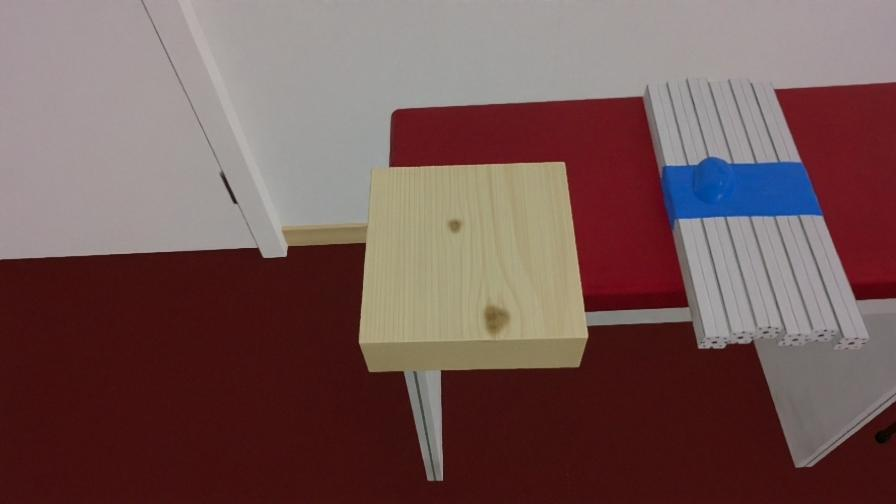

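move(joints={"left_elbow_rad":-2.1,"left_shoulder_roll_rad":0.35,"right_elbow_rad":-1.7,"right_shoulder_roll_rad":-0.2,"right_shoulder_pitch_rad":0.3,"right_gripper_m":0.1})

move(joints={"torso_squat_rad":1.0,"head_tilt_rad":0.75})

move(target={"side":"right","x":0.25,"y":-0.013,"z":0.733,"quat_wxyz":[0.7071,0,-0.7071,0]}, min_time_s=2.5, cameras=["all"])

Scene clock: 108.77 s.
Joint torques (N m): left_arm=[-4.56 2.92 3.98 -9.3 -0.07 -1.93 -0.16] | right_arm=[1.37 -4.9 -3.2 -8.8 0.09 -1.69 -0.08]
External joint torques (N m): left_arm=[1.02 -1.29 0.33 0.97 -0.12 -0.09 -0.12] | right_arm=[0.58 -0.57 -0.36 -0.39 -0.1 0 -0.12]
Wrist force (N): left_arm=[-5.2 -0.9 -0.7] | right_arm=[-6.3 2.6 -1.8]
Wrist torque (N m): left_arm=[-0.11 -0.18 0.14] | right_arm=[-0.22 -0.32 -0.11]
Wrist force, peak (N): left_arm=[-3.6 -0.1 -8.3] | right_arm=[-5.0 1.9 -5.0]
move: done
base_odometry: x=+0.464 y=+1.224 heading=+0.002
lidar_m: 0.42 1.09 1.41 3.69 2.22 1.59 1.51 1.59 2.13 1.16 0.78 0.90
base_status: not commanded
joint_positions: torso_squat_rad=+0.400 torso_shift_rad=+0.000 torso_pitch_rad=+0.300 torso_yaw_rad=+0.000 left_shoulder_pitch_rad=+0.037 left_shoulder_roll_rad=+0.350 left_shoulder_yaw_rad=-0.043 left_elbow_rad=-2.100 left_forearm_roll_rad=-0.014 left_wrist_pitch_rad=+0.002 left_hand_roll_rad=+0.027 left_gripper_m=+0.099 right_shoulder_pitch_rad=+0.300 right_shoulder_roll_rad=-0.200 right_shoulder_yaw_rad=-0.018 right_elbow_rad=-1.700 right_forearm_roll_rad=+0.049 right_wrist_pitch_rad=-0.014 right_hand_roll_rad=+0.035 right_gripper_m=+0.099 head_pan_rad=+0.000 head_tilt_rad=+0.700
joint_status: all done
wheel_motors_off: 0
motor_effort: left_wheel=+20(23) right_wheel=+3(4)
chest: x=-0.1366 y=+0.0001 z=+1.2209 quat_wxyz=(+0.989, +0.000, +0.149, +0.000)
left_hand: x=+0.3076 y=+0.2266 z=+1.0867 quat_wxyz=(+0.631, +0.041, -0.757, -0.164)
right_hand: x=+0.1827 y=-0.3255 z=+0.8210 quat_wxyz=(+0.838, -0.114, -0.525, +0.096)
pictures: none

Scene clock: 111.53 s.
Joint torques (N m): left_arm=[-5 2.65 4.39 -9.52 -0.02 -1.93 -0.14] | right_arm=[1.58 -4.94 -3.28 -8.94 0.01 -1.78 0.12]
External joint torques (N m): left_arm=[0.58 -1.55 0.74 0.75 -0.08 -0.09 -0.09] | right_arm=[0.79 -0.61 -0.44 -0.53 -0.18 -0.09 0.08]
Wrist force (N): left_arm=[-5.5 -0.7 -1.0] | right_arm=[-6.1 3.0 -1.7]
Wrist torque (N m): left_arm=[-0.14 -0.21 0.16] | right_arm=[-0.30 -0.32 -0.10]
Wrist force, peak (N): left_arm=[-6.3 -0.5 -0.6] | right_arm=[-6.6 3.1 -2.2]
move: done
base_odometry: x=+0.464 y=+1.224 heading=+0.002
lidar_m: 0.41 1.07 1.42 3.67 2.22 1.59 1.51 1.58 2.12 1.15 0.78 0.88
base_status: not commanded
joint_positions: torso_squat_rad=+1.000 torso_shift_rad=+0.000 torso_pitch_rad=+0.300 torso_yaw_rad=+0.000 left_shoulder_pitch_rad=+0.037 left_shoulder_roll_rad=+0.350 left_shoulder_yaw_rad=-0.043 left_elbow_rad=-2.100 left_forearm_roll_rad=-0.014 left_wrist_pitch_rad=+0.002 left_hand_roll_rad=+0.027 left_gripper_m=+0.099 right_shoulder_pitch_rad=+0.300 right_shoulder_roll_rad=-0.200 right_shoulder_yaw_rad=-0.018 right_elbow_rad=-1.700 right_forearm_roll_rad=+0.049 right_wrist_pitch_rad=-0.014 right_hand_roll_rad=+0.035 right_gripper_m=+0.099 head_pan_rad=+0.000 head_tilt_rad=+0.750
joint_status: all done
wheel_motors_off: 0
motor_effort: left_wheel=+21(22) right_wheel=+3(5)
chest: x=-0.1366 y=+0.0001 z=+0.9543 quat_wxyz=(+0.989, +0.000, +0.149, +0.000)
left_hand: x=+0.3076 y=+0.2266 z=+0.8201 quat_wxyz=(+0.631, +0.041, -0.757, -0.164)
right_hand: x=+0.1827 y=-0.3255 z=+0.5545 quat_wxyz=(+0.838, -0.114, -0.525, +0.096)
pictures: none

Scene clock: 114.37 s.
Joint torques (N m): left_arm=[-5.07 2.65 4.23 -9.56 -0.07 -1.96 -0.13] | right_arm=[-5.69 8.92 2 -10.54 1.28 -0.14 0.13]
External joint torques (N m): left_arm=[0.52 -1.55 0.58 0.71 -0.12 -0.12 -0.08] | right_arm=[-0.9 2.31 0.31 -1.08 -0.14 -0.2 0.08]
Wrist force (N): left_arm=[-5.4 -1.0 -1.0] | right_arm=[-7.4 0.8 1.6]
Wrist torque (N m): left_arm=[-0.09 -0.16 0.15] | right_arm=[-0.14 -0.44 -0.23]
Wrist force, peak (N): left_arm=[-5.7 -1.1 -1.0] | right_arm=[-7.6 1.5 1.4]
move: done
base_odometry: x=+0.464 y=+1.224 heading=+0.002
lidar_m: 0.43 1.07 1.43 3.67 2.24 1.59 1.52 1.59 2.12 1.15 0.77 0.87
base_status: not commanded
joint_positions: torso_squat_rad=+1.000 torso_shift_rad=+0.000 torso_pitch_rad=+0.300 torso_yaw_rad=+0.000 left_shoulder_pitch_rad=+0.037 left_shoulder_roll_rad=+0.350 left_shoulder_yaw_rad=-0.043 left_elbow_rad=-2.100 left_forearm_roll_rad=-0.014 left_wrist_pitch_rad=+0.002 left_hand_roll_rad=+0.027 left_gripper_m=+0.099 right_shoulder_pitch_rad=-0.058 right_shoulder_roll_rad=+0.000 right_shoulder_yaw_rad=+0.780 right_elbow_rad=-1.765 right_forearm_roll_rad=-1.417 right_wrist_pitch_rad=-0.781 right_hand_roll_rad=+1.601 right_gripper_m=+0.099 head_pan_rad=+0.000 head_tilt_rad=+0.750
joint_status: all done
wheel_motors_off: 0
motor_effort: left_wheel=+20(21) right_wheel=+3(5)
chest: x=-0.1366 y=+0.0001 z=+0.9543 quat_wxyz=(+0.989, +0.000, +0.149, +0.000)
left_hand: x=+0.3076 y=+0.2266 z=+0.8201 quat_wxyz=(+0.631, +0.041, -0.757, -0.164)
right_hand: x=+0.2499 y=-0.0132 z=+0.7327 quat_wxyz=(+0.707, +0.000, -0.707, +0.000)
right_hand_status: reached (checked arc that bows 32 mm and turns the hand up to 32 deg, planned for 2.5 s): 0 mm and 0.0 deg off.
pictures: head_camera, left_wrist_camera, right_wrist_camera
head_camera: T_world_to_cam=[[-0.01209, -0.9995, -0.02916, 0.03165], [-0.83738, 0.02606, -0.546, 0.62621], [0.54649, 0.01782, -0.83727, 0.92962]] pos_world=[0.01672, -0.00125, 1.12118]
left_wrist_camera: T_world_to_cam=[[-0.18802, -0.24567, 0.95094, -0.66696], [-0.57912, -0.75427, -0.30936, 0.63186], [0.79327, -0.60887, -0.00046, -0.03317]] pos_world=[0.26683, 0.29254, 0.8297]
right_wrist_camera: T_world_to_cam=[[0.02623, -0.02951, -0.99922, 0.72394], [-0.50684, 0.86117, -0.03874, 0.19345], [0.86164, 0.50746, 0.00763, -0.14207]] pos_world=[0.20147, -0.07314, 0.73196]

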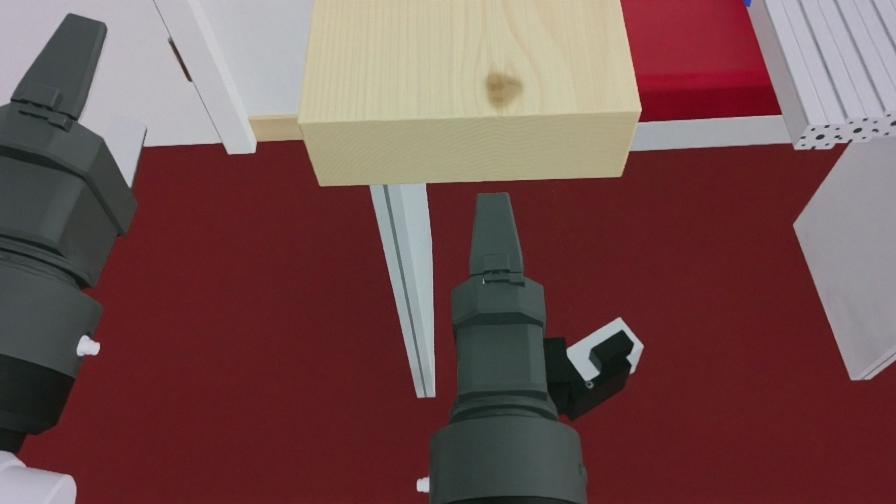

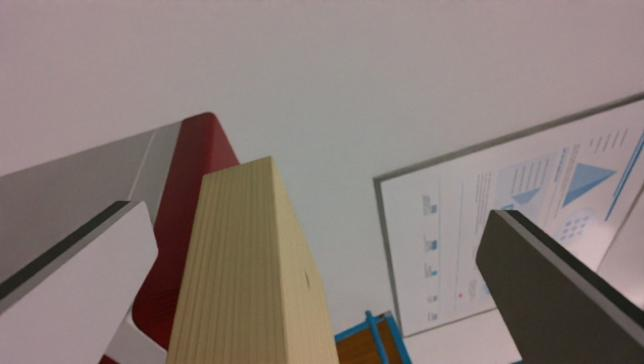

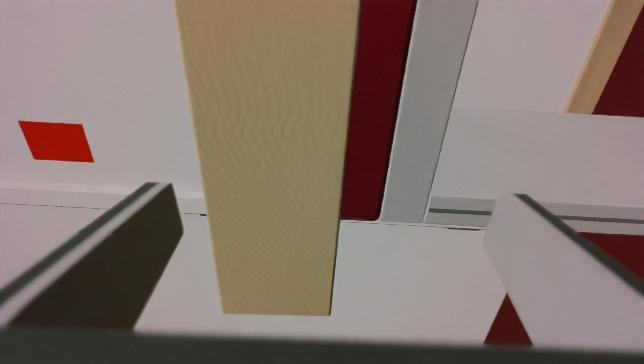

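move(target={"side":"right","x":0.29,"y":-0.012,"z":0.755,"quat_wxyz":[0.7071,0,-0.7071,0]}, cameras=["head_camera","right_wrist_camera"])

Scene clock: 120.67 s.
Joint torques (N m): left_arm=[-4.7 2.73 4.22 -9.52 0.03 -1.91 -0.05] | right_arm=[-7.46 8.57 0.14 -10.31 1.65 0.28 -0.25]
External joint torques (N m): left_arm=[0.88 -1.48 0.58 0.75 -0.03 -0.07 0] | right_arm=[-0.24 2.08 -0.68 -0.65 0.26 -0.04 -0.3]
Wrist force (N): left_arm=[-5.1 -0.7 -1.1] | right_arm=[-7.4 0.6 0.7]
Wrist torque (N m): left_arm=[-0.12 -0.10 0.18] | right_arm=[-0.12 -0.41 -0.22]
Wrist force, peak (N): left_arm=[-6.1 -1.1 -1.2] | right_arm=[-8.2 0.1 1.2]
move: done
base_odometry: x=+0.464 y=+1.224 heading=+0.002
lidar_m: 0.42 1.08 1.42 3.68 2.23 1.59 1.51 1.58 2.12 1.15 0.78 0.90
base_status: not commanded
joint_positions: torso_squat_rad=+1.000 torso_shift_rad=+0.000 torso_pitch_rad=+0.300 torso_yaw_rad=+0.000 left_shoulder_pitch_rad=+0.037 left_shoulder_roll_rad=+0.350 left_shoulder_yaw_rad=-0.043 left_elbow_rad=-2.100 left_forearm_roll_rad=-0.014 left_wrist_pitch_rad=+0.002 left_hand_roll_rad=+0.027 left_gripper_m=+0.099 right_shoulder_pitch_rad=-0.202 right_shoulder_roll_rad=+0.000 right_shoulder_yaw_rad=+0.728 right_elbow_rad=-1.766 right_forearm_roll_rad=-1.607 right_wrist_pitch_rad=-0.789 right_hand_roll_rad=+1.742 right_gripper_m=+0.099 head_pan_rad=+0.000 head_tilt_rad=+0.750
joint_status: all done
wheel_motors_off: 0
motor_effort: left_wheel=+20(22) right_wheel=+1(4)
chest: x=-0.1366 y=+0.0001 z=+0.9543 quat_wxyz=(+0.989, +0.000, +0.149, +0.000)
left_hand: x=+0.3076 y=+0.2266 z=+0.8201 quat_wxyz=(+0.631, +0.041, -0.757, -0.164)
right_hand: x=+0.2897 y=-0.0120 z=+0.7550 quat_wxyz=(+0.707, +0.000, -0.708, +0.001)
right_hand_status: reached (checked arc that bows 4 mm and turns the hand up to 1 deg, planned for 0.4 s): 0 mm and 0.1 deg off.
head_camera: T_world_to_cam=[[-0.01209, -0.9995, -0.02916, 0.03165], [-0.83742, 0.02606, -0.54593, 0.62613], [0.54642, 0.01782, -0.83732, 0.92967]] pos_world=[0.01672, -0.00125, 1.12118]
right_wrist_camera: T_world_to_cam=[[0.02759, -0.02918, -0.99919, 0.7448], [-0.50778, 0.86059, -0.03915, 0.21404], [0.86104, 0.50845, 0.00893, -0.17786]] pos_world=[0.24128, -0.07204, 0.75416]

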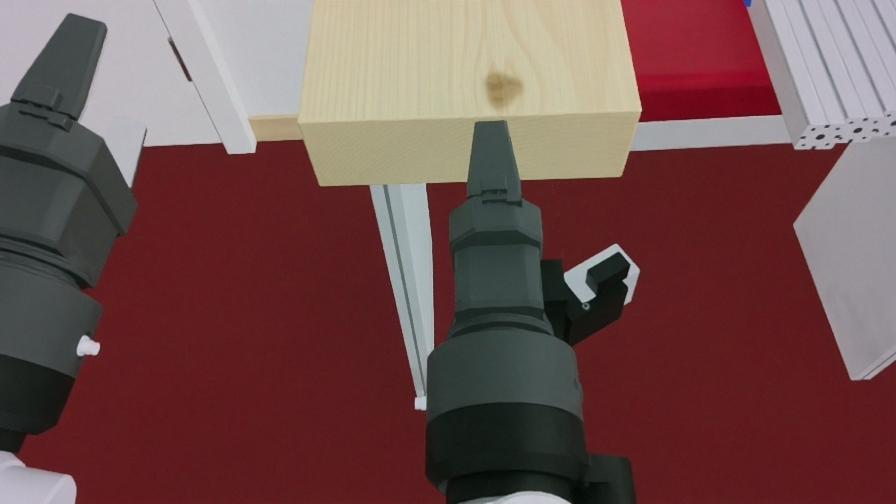

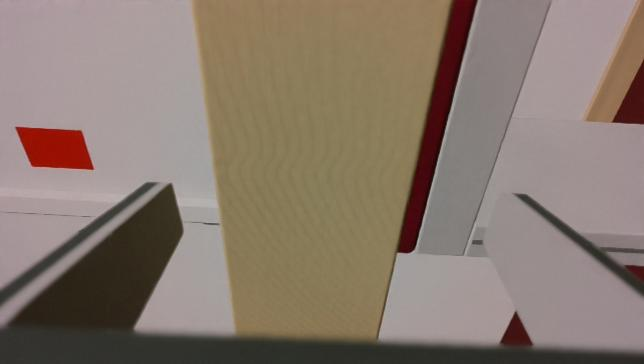

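move(target={"side":"right","x":0.315,"y":-0.012,"z":0.761,"quat_wxyz":[0.7071,0,-0.7071,0]})

move(target={"side":"right","x":0.365,"y":-0.012,"z":0.761,"quat_wxyz":[0.7071,0,-0.7071,0]}, min_time_s=1, cameras=["head_camera","right_wrist_camera"])

Scene clock: 124.87 s.
Joint torques (N m): left_arm=[-5.47 2.72 4.38 -9.58 -0.05 -2.01 -0.05] | right_arm=[-9.34 7.57 -0.94 -10.04 1.46 0.44 0.1]
External joint torques (N m): left_arm=[0.11 -1.49 0.73 0.69 -0.1 -0.16 0] | right_arm=[-0.58 1.37 -1.24 -0.34 0.08 0.05 0.05]
Wrist force (N): left_arm=[-5.0 -0.9 -0.6] | right_arm=[-7.8 0.6 1.2]
Wrist torque (N m): left_arm=[-0.13 -0.11 0.18] | right_arm=[-0.14 -0.47 -0.22]
Wrist force, peak (N): left_arm=[-6.3 -0.2 -1.1] | right_arm=[-8.2 0.5 0.6]
move: done
base_odometry: x=+0.464 y=+1.224 heading=+0.002
lidar_m: 0.41 1.06 1.42 3.69 2.24 1.59 1.51 1.57 2.11 1.15 0.79 0.89
base_status: not commanded
joint_positions: torso_squat_rad=+1.000 torso_shift_rad=+0.000 torso_pitch_rad=+0.300 torso_yaw_rad=+0.000 left_shoulder_pitch_rad=+0.037 left_shoulder_roll_rad=+0.350 left_shoulder_yaw_rad=-0.043 left_elbow_rad=-2.100 left_forearm_roll_rad=-0.014 left_wrist_pitch_rad=+0.002 left_hand_roll_rad=+0.027 left_gripper_m=+0.099 right_shoulder_pitch_rad=-0.293 right_shoulder_roll_rad=+0.000 right_shoulder_yaw_rad=+0.687 right_elbow_rad=-1.724 right_forearm_roll_rad=-1.688 right_wrist_pitch_rad=-0.792 right_hand_roll_rad=+1.775 right_gripper_m=+0.099 head_pan_rad=+0.000 head_tilt_rad=+0.750
joint_status: all done
wheel_motors_off: 0
motor_effort: left_wheel=+19(22) right_wheel=+1(3)
chest: x=-0.1366 y=+0.0001 z=+0.9543 quat_wxyz=(+0.989, +0.000, +0.149, +0.000)
left_hand: x=+0.3076 y=+0.2267 z=+0.8201 quat_wxyz=(+0.631, +0.041, -0.757, -0.164)
right_hand: x=+0.3149 y=-0.0120 z=+0.7610 quat_wxyz=(+0.707, +0.000, -0.707, +0.000)
right_hand_status: reached (checked arc that bows 3 mm and turns the hand up to 0 deg, planned for 0.3 s): 0 mm and 0.0 deg off.
pictures: none

Scene clock: 126.20 s.
Joint torques (N m): left_arm=[-5.37 2.54 4.31 -9.76 0.01 -2 -0.13] | right_arm=[-13.33 6.72 -2.47 -10.15 1.19 0.45 -0.16]
External joint torques (N m): left_arm=[0.22 -1.66 0.67 0.51 -0.04 -0.16 -0.08] | right_arm=[-1.65 1.45 -1.9 -0.43 -0.18 0.12 -0.21]
Wrist force (N): left_arm=[-5.4 -0.6 -1.2] | right_arm=[-7.6 0.9 0.9]
Wrist torque (N m): left_arm=[-0.14 -0.15 0.18] | right_arm=[-0.16 -0.47 -0.03]
Wrist force, peak (N): left_arm=[-6.0 -0.8 -1.0] | right_arm=[-7.8 0.6 0.8]
move: done
base_odometry: x=+0.464 y=+1.224 heading=+0.002
lidar_m: 0.43 1.07 1.43 3.67 2.22 1.60 1.52 1.58 2.13 1.16 0.77 0.89
base_status: not commanded
joint_positions: torso_squat_rad=+1.000 torso_shift_rad=+0.000 torso_pitch_rad=+0.300 torso_yaw_rad=+0.000 left_shoulder_pitch_rad=+0.037 left_shoulder_roll_rad=+0.350 left_shoulder_yaw_rad=-0.043 left_elbow_rad=-2.100 left_forearm_roll_rad=-0.014 left_wrist_pitch_rad=+0.002 left_hand_roll_rad=+0.027 left_gripper_m=+0.099 right_shoulder_pitch_rad=-0.463 right_shoulder_roll_rad=+0.000 right_shoulder_yaw_rad=+0.604 right_elbow_rad=-1.573 right_forearm_roll_rad=-1.766 right_wrist_pitch_rad=-0.771 right_hand_roll_rad=+1.748 right_gripper_m=+0.099 head_pan_rad=+0.000 head_tilt_rad=+0.750
joint_status: all done
wheel_motors_off: 0
motor_effort: left_wheel=+20(21) right_wheel=+0(3)
chest: x=-0.1366 y=+0.0001 z=+0.9543 quat_wxyz=(+0.989, +0.000, +0.149, +0.000)
left_hand: x=+0.3076 y=+0.2267 z=+0.8201 quat_wxyz=(+0.631, +0.041, -0.757, -0.164)
right_hand: x=+0.3643 y=-0.0125 z=+0.7613 quat_wxyz=(+0.707, +0.000, -0.707, +0.000)
right_hand_status: reached (checked arc that bows 4 mm and turns the hand up to 1 deg, planned for 1.0 s): 1 mm and 0.1 deg off.
head_camera: T_world_to_cam=[[-0.01209, -0.9995, -0.02916, 0.03165], [-0.83742, 0.02606, -0.54593, 0.62613], [0.54642, 0.01782, -0.83732, 0.92967]] pos_world=[0.01672, -0.00125, 1.12118]
right_wrist_camera: T_world_to_cam=[[0.0252, -0.02952, -0.99925, 0.74988], [-0.507, 0.8611, -0.03823, 0.25168], [0.86158, 0.50758, 0.00674, -0.24045]] pos_world=[0.31587, -0.07254, 0.76055]

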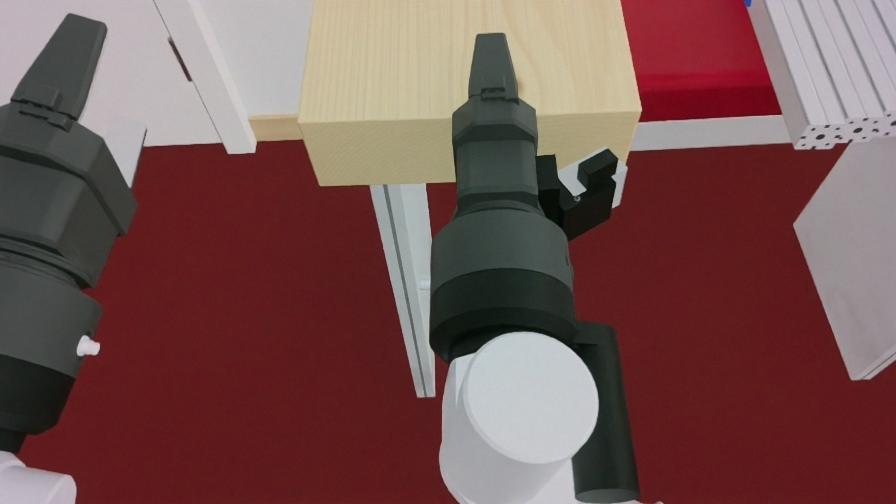

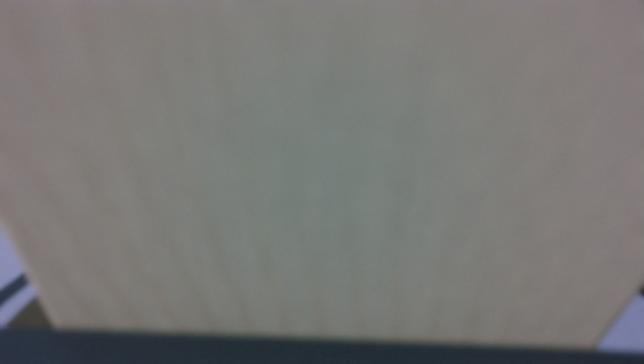

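move(joints={"right_gripper_m":0.04}, cameras=["head_camera"])

move(target={"side":"right","x":0.365,"y":-0.012,"z":0.80,"quat_wxyz":[0.7071,0,-0.7071,0]}, min_time_s=1.5, cameras=["head_camera"])

Scene clock: 129.27 s.
Joint torques (N m): left_arm=[-5.11 2.97 4.43 -9.62 -0.01 -1.95 -0.16] | right_arm=[-11.14 6.56 -2.14 -7.67 0.39 0.27 -0.26]
External joint torques (N m): left_arm=[0.47 -1.24 0.79 0.65 -0.06 -0.11 -0.12] | right_arm=[0.55 1.28 -1.56 2.04 -0.98 -0.07 -0.31]
Wrist force (N): left_arm=[-5.2 -1.4 -1.6] | right_arm=[-0.3 -0.6 4.8]
Wrist torque (N m): left_arm=[-0.05 -0.14 0.16] | right_arm=[-0.08 -0.89 -0.23]
Wrist force, peak (N): left_arm=[-6.0 -0.6 -1.8] | right_arm=[-7.9 0.5 1.1]
move: off_target
base_odometry: x=+0.464 y=+1.224 heading=+0.002
lidar_m: 0.43 1.07 1.41 3.68 2.24 1.60 1.51 1.59 2.12 1.17 0.78 0.90
base_status: not commanded
joint_positions: torso_squat_rad=+1.000 torso_shift_rad=+0.000 torso_pitch_rad=+0.300 torso_yaw_rad=+0.000 left_shoulder_pitch_rad=+0.037 left_shoulder_roll_rad=+0.350 left_shoulder_yaw_rad=-0.043 left_elbow_rad=-2.100 left_forearm_roll_rad=-0.014 left_wrist_pitch_rad=+0.002 left_hand_roll_rad=+0.027 left_gripper_m=+0.099 right_shoulder_pitch_rad=-0.463 right_shoulder_roll_rad=+0.000 right_shoulder_yaw_rad=+0.604 right_elbow_rad=-1.573 right_forearm_roll_rad=-1.766 right_wrist_pitch_rad=-0.771 right_hand_roll_rad=+1.748 right_gripper_m=+0.076 head_pan_rad=+0.000 head_tilt_rad=+0.750
joint_status: right_gripper_m off_target (ended at +0.076, target +0.040)
wheel_motors_off: 0
motor_effort: left_wheel=+20(21) right_wheel=+2(4)
chest: x=-0.1366 y=+0.0001 z=+0.9543 quat_wxyz=(+0.989, +0.000, +0.149, +0.000)
left_hand: x=+0.3076 y=+0.2267 z=+0.8201 quat_wxyz=(+0.631, +0.041, -0.757, -0.164)
right_hand: x=+0.3643 y=-0.0124 z=+0.7619 quat_wxyz=(+0.707, +0.000, -0.707, +0.000)
head_camera: T_world_to_cam=[[-0.01209, -0.9995, -0.02916, 0.03165], [-0.83738, 0.02606, -0.546, 0.62621], [0.54649, 0.01782, -0.83727, 0.92962]] pos_world=[0.01672, -0.00125, 1.12118]

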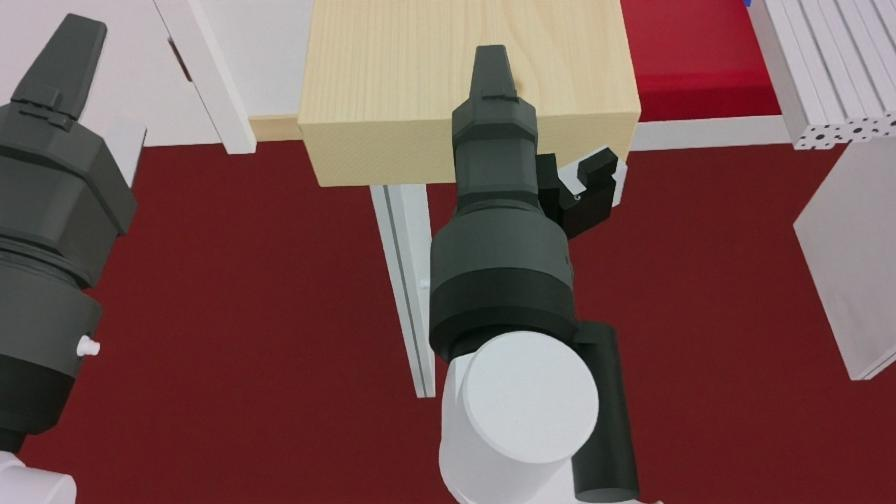

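Scene clock: 131.10 s.
Joint torques (N m): left_arm=[-5.16 2.73 4.47 -9.68 0.06 -1.96 -0.05] | right_arm=[-25.87 7.94 -2.81 -22.82 5.49 2.88 -0.24]
External joint torques (N m): left_arm=[0.41 -1.47 0.83 0.59 0.01 -0.12 0] | right_arm=[-14.05 2.66 -2.17 -13.13 4.18 2.19 -0.29]
Wrist force (N): left_arm=[-5.1 -1.1 -1.2] | right_arm=[-29.1 1.9 0.4]
Wrist torque (N m): left_arm=[-0.06 -0.12 0.19] | right_arm=[-0.07 1.49 0.20]
Wrist force, peak (N): left_arm=[-6.0 -0.7 -0.6] | right_arm=[-29.9 1.7 -0.2]
move: done
base_odometry: x=+0.464 y=+1.224 heading=+0.002
lidar_m: 0.42 1.07 1.42 3.68 2.23 1.59 1.53 1.59 2.13 1.15 0.78 0.89
base_status: not commanded
joint_positions: torso_squat_rad=+1.000 torso_shift_rad=+0.000 torso_pitch_rad=+0.301 torso_yaw_rad=+0.000 left_shoulder_pitch_rad=+0.037 left_shoulder_roll_rad=+0.350 left_shoulder_yaw_rad=-0.043 left_elbow_rad=-2.100 left_forearm_roll_rad=-0.014 left_wrist_pitch_rad=+0.002 left_hand_roll_rad=+0.027 left_gripper_m=+0.099 right_shoulder_pitch_rad=-0.477 right_shoulder_roll_rad=+0.000 right_shoulder_yaw_rad=+0.598 right_elbow_rad=-1.700 right_forearm_roll_rad=-1.910 right_wrist_pitch_rad=-0.809 right_hand_roll_rad=+1.939 right_gripper_m=+0.074 head_pan_rad=+0.000 head_tilt_rad=+0.750
joint_status: all done
wheel_motors_off: 0
motor_effort: left_wheel=+21(22) right_wheel=+2(3)
chest: x=-0.1363 y=+0.0001 z=+0.9543 quat_wxyz=(+0.989, +0.000, +0.150, +0.000)
left_hand: x=+0.3078 y=+0.2267 z=+0.8197 quat_wxyz=(+0.631, +0.041, -0.757, -0.164)
right_hand: x=+0.3647 y=-0.0124 z=+0.7962 quat_wxyz=(+0.709, -0.001, -0.705, +0.000)
right_hand_status: reached (checked arc that bows 1 mm and turns the hand up to 0 deg, planned for 1.5 s): 4 mm and 0.3 deg off.
head_camera: T_world_to_cam=[[-0.01211, -0.9995, -0.02915, 0.03164], [-0.83782, 0.02606, -0.54533, 0.62569], [0.54582, 0.01782, -0.83771, 0.92974]] pos_world=[0.01712, -0.00125, 1.12098]

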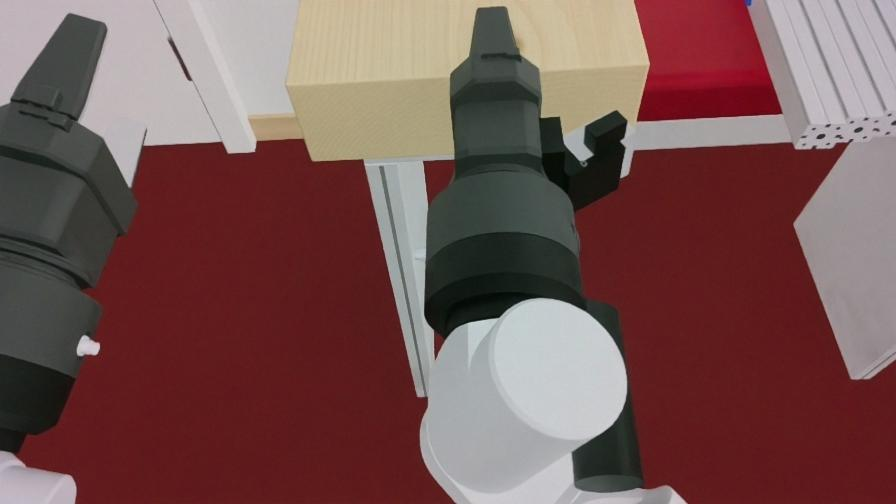

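move(target={"side":"right","x":0.365,"y":-0.012,"z":0.87,"quat_wxyz":[0.7071,0,-0.7071,0]}, min_time_s=2, cameras=["all"])

Scene clock: 134.57 s.
Joint torques (N m): left_arm=[-4.93 2.79 4.28 -9.75 -0.03 -2.05 -0.22] | right_arm=[-26.9 7.1 -3.22 -21.82 5.24 5.29 -0.18]
External joint torques (N m): left_arm=[0.64 -1.42 0.63 0.52 -0.09 -0.2 -0.17] | right_arm=[-14.31 2.21 -2.15 -12.67 4.02 4.11 -0.23]
Wrist force (N): left_arm=[-5.3 -1.1 -1.5] | right_arm=[-28.5 1.6 0.7]
Wrist torque (N m): left_arm=[-0.10 -0.16 0.17] | right_arm=[-0.07 1.57 0.24]
Wrist force, peak (N): left_arm=[-5.8 0.5 -1.8] | right_arm=[-29.5 1.4 0.4]
move: done
base_odometry: x=+0.464 y=+1.224 heading=+0.002
lidar_m: 0.42 1.09 1.41 3.68 2.23 1.60 1.52 1.59 2.11 1.16 0.79 0.90
base_status: not commanded
joint_positions: torso_squat_rad=+1.000 torso_shift_rad=+0.000 torso_pitch_rad=+0.301 torso_yaw_rad=+0.000 left_shoulder_pitch_rad=+0.037 left_shoulder_roll_rad=+0.350 left_shoulder_yaw_rad=-0.043 left_elbow_rad=-2.100 left_forearm_roll_rad=-0.014 left_wrist_pitch_rad=+0.002 left_hand_roll_rad=+0.027 left_gripper_m=+0.099 right_shoulder_pitch_rad=-0.565 right_shoulder_roll_rad=+0.000 right_shoulder_yaw_rad=+0.584 right_elbow_rad=-1.895 right_forearm_roll_rad=-2.140 right_wrist_pitch_rad=-0.950 right_hand_roll_rad=+2.233 right_gripper_m=+0.074 head_pan_rad=+0.000 head_tilt_rad=+0.750
joint_status: all done
wheel_motors_off: 0
motor_effort: left_wheel=+21(22) right_wheel=+2(4)
chest: x=-0.1363 y=+0.0001 z=+0.9543 quat_wxyz=(+0.989, +0.000, +0.150, +0.000)
left_hand: x=+0.3078 y=+0.2267 z=+0.8197 quat_wxyz=(+0.631, +0.041, -0.757, -0.164)
right_hand: x=+0.3649 y=-0.0125 z=+0.8668 quat_wxyz=(+0.709, -0.001, -0.705, +0.000)
right_hand_status: reached (checked arc that bows 3 mm and turns the hand up to 1 deg, planned for 2.0 s): 3 mm and 0.4 deg off.
pictures: head_camera, left_wrist_camera, right_wrist_camera
head_camera: T_world_to_cam=[[-0.01212, -0.9995, -0.02916, 0.03164], [-0.83782, 0.02606, -0.54533, 0.62577], [0.54582, 0.01782, -0.83771, 0.92968]] pos_world=[0.01722, -0.00125, 1.12098]
left_wrist_camera: T_world_to_cam=[[-0.18718, -0.24568, 0.95111, -0.66689], [-0.57939, -0.75426, -0.30886, 0.6315], [0.79327, -0.60887, -0.00116, -0.03274]] pos_world=[0.26703, 0.29254, 0.8293]
right_wrist_camera: T_world_to_cam=[[0.01984, -0.03135, -0.99931, 0.85729], [-0.50578, 0.86187, -0.03708, 0.25449], [0.86244, 0.50616, 0.00125, -0.23729]] pos_world=[0.31635, -0.07235, 0.86643]

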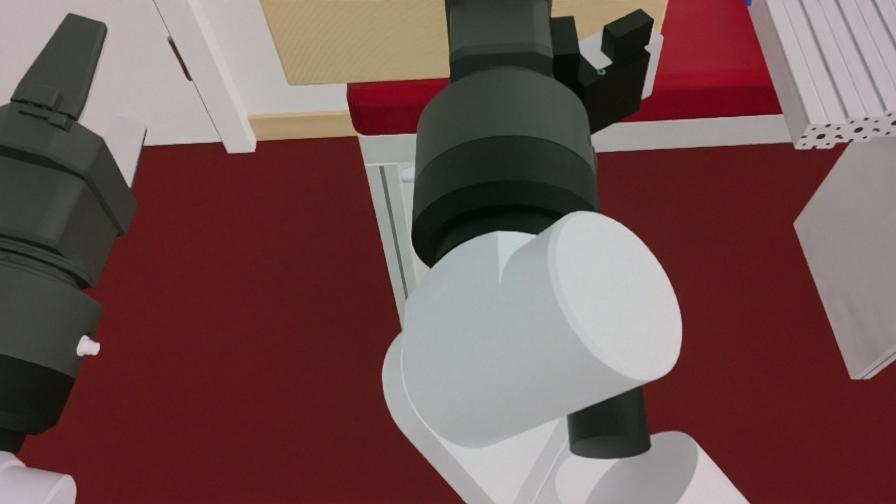

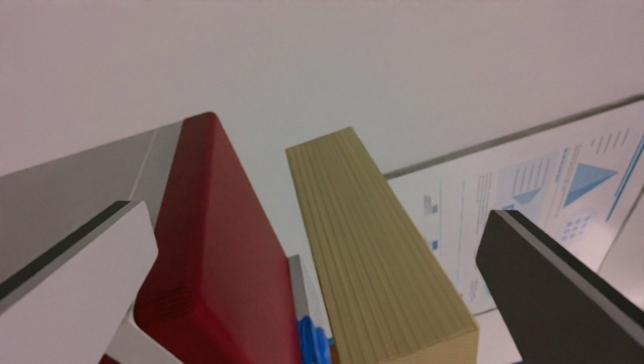

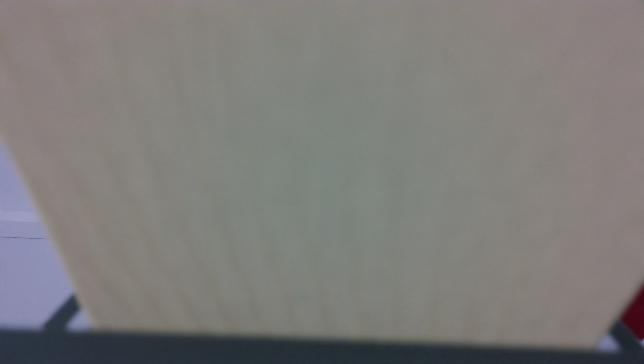

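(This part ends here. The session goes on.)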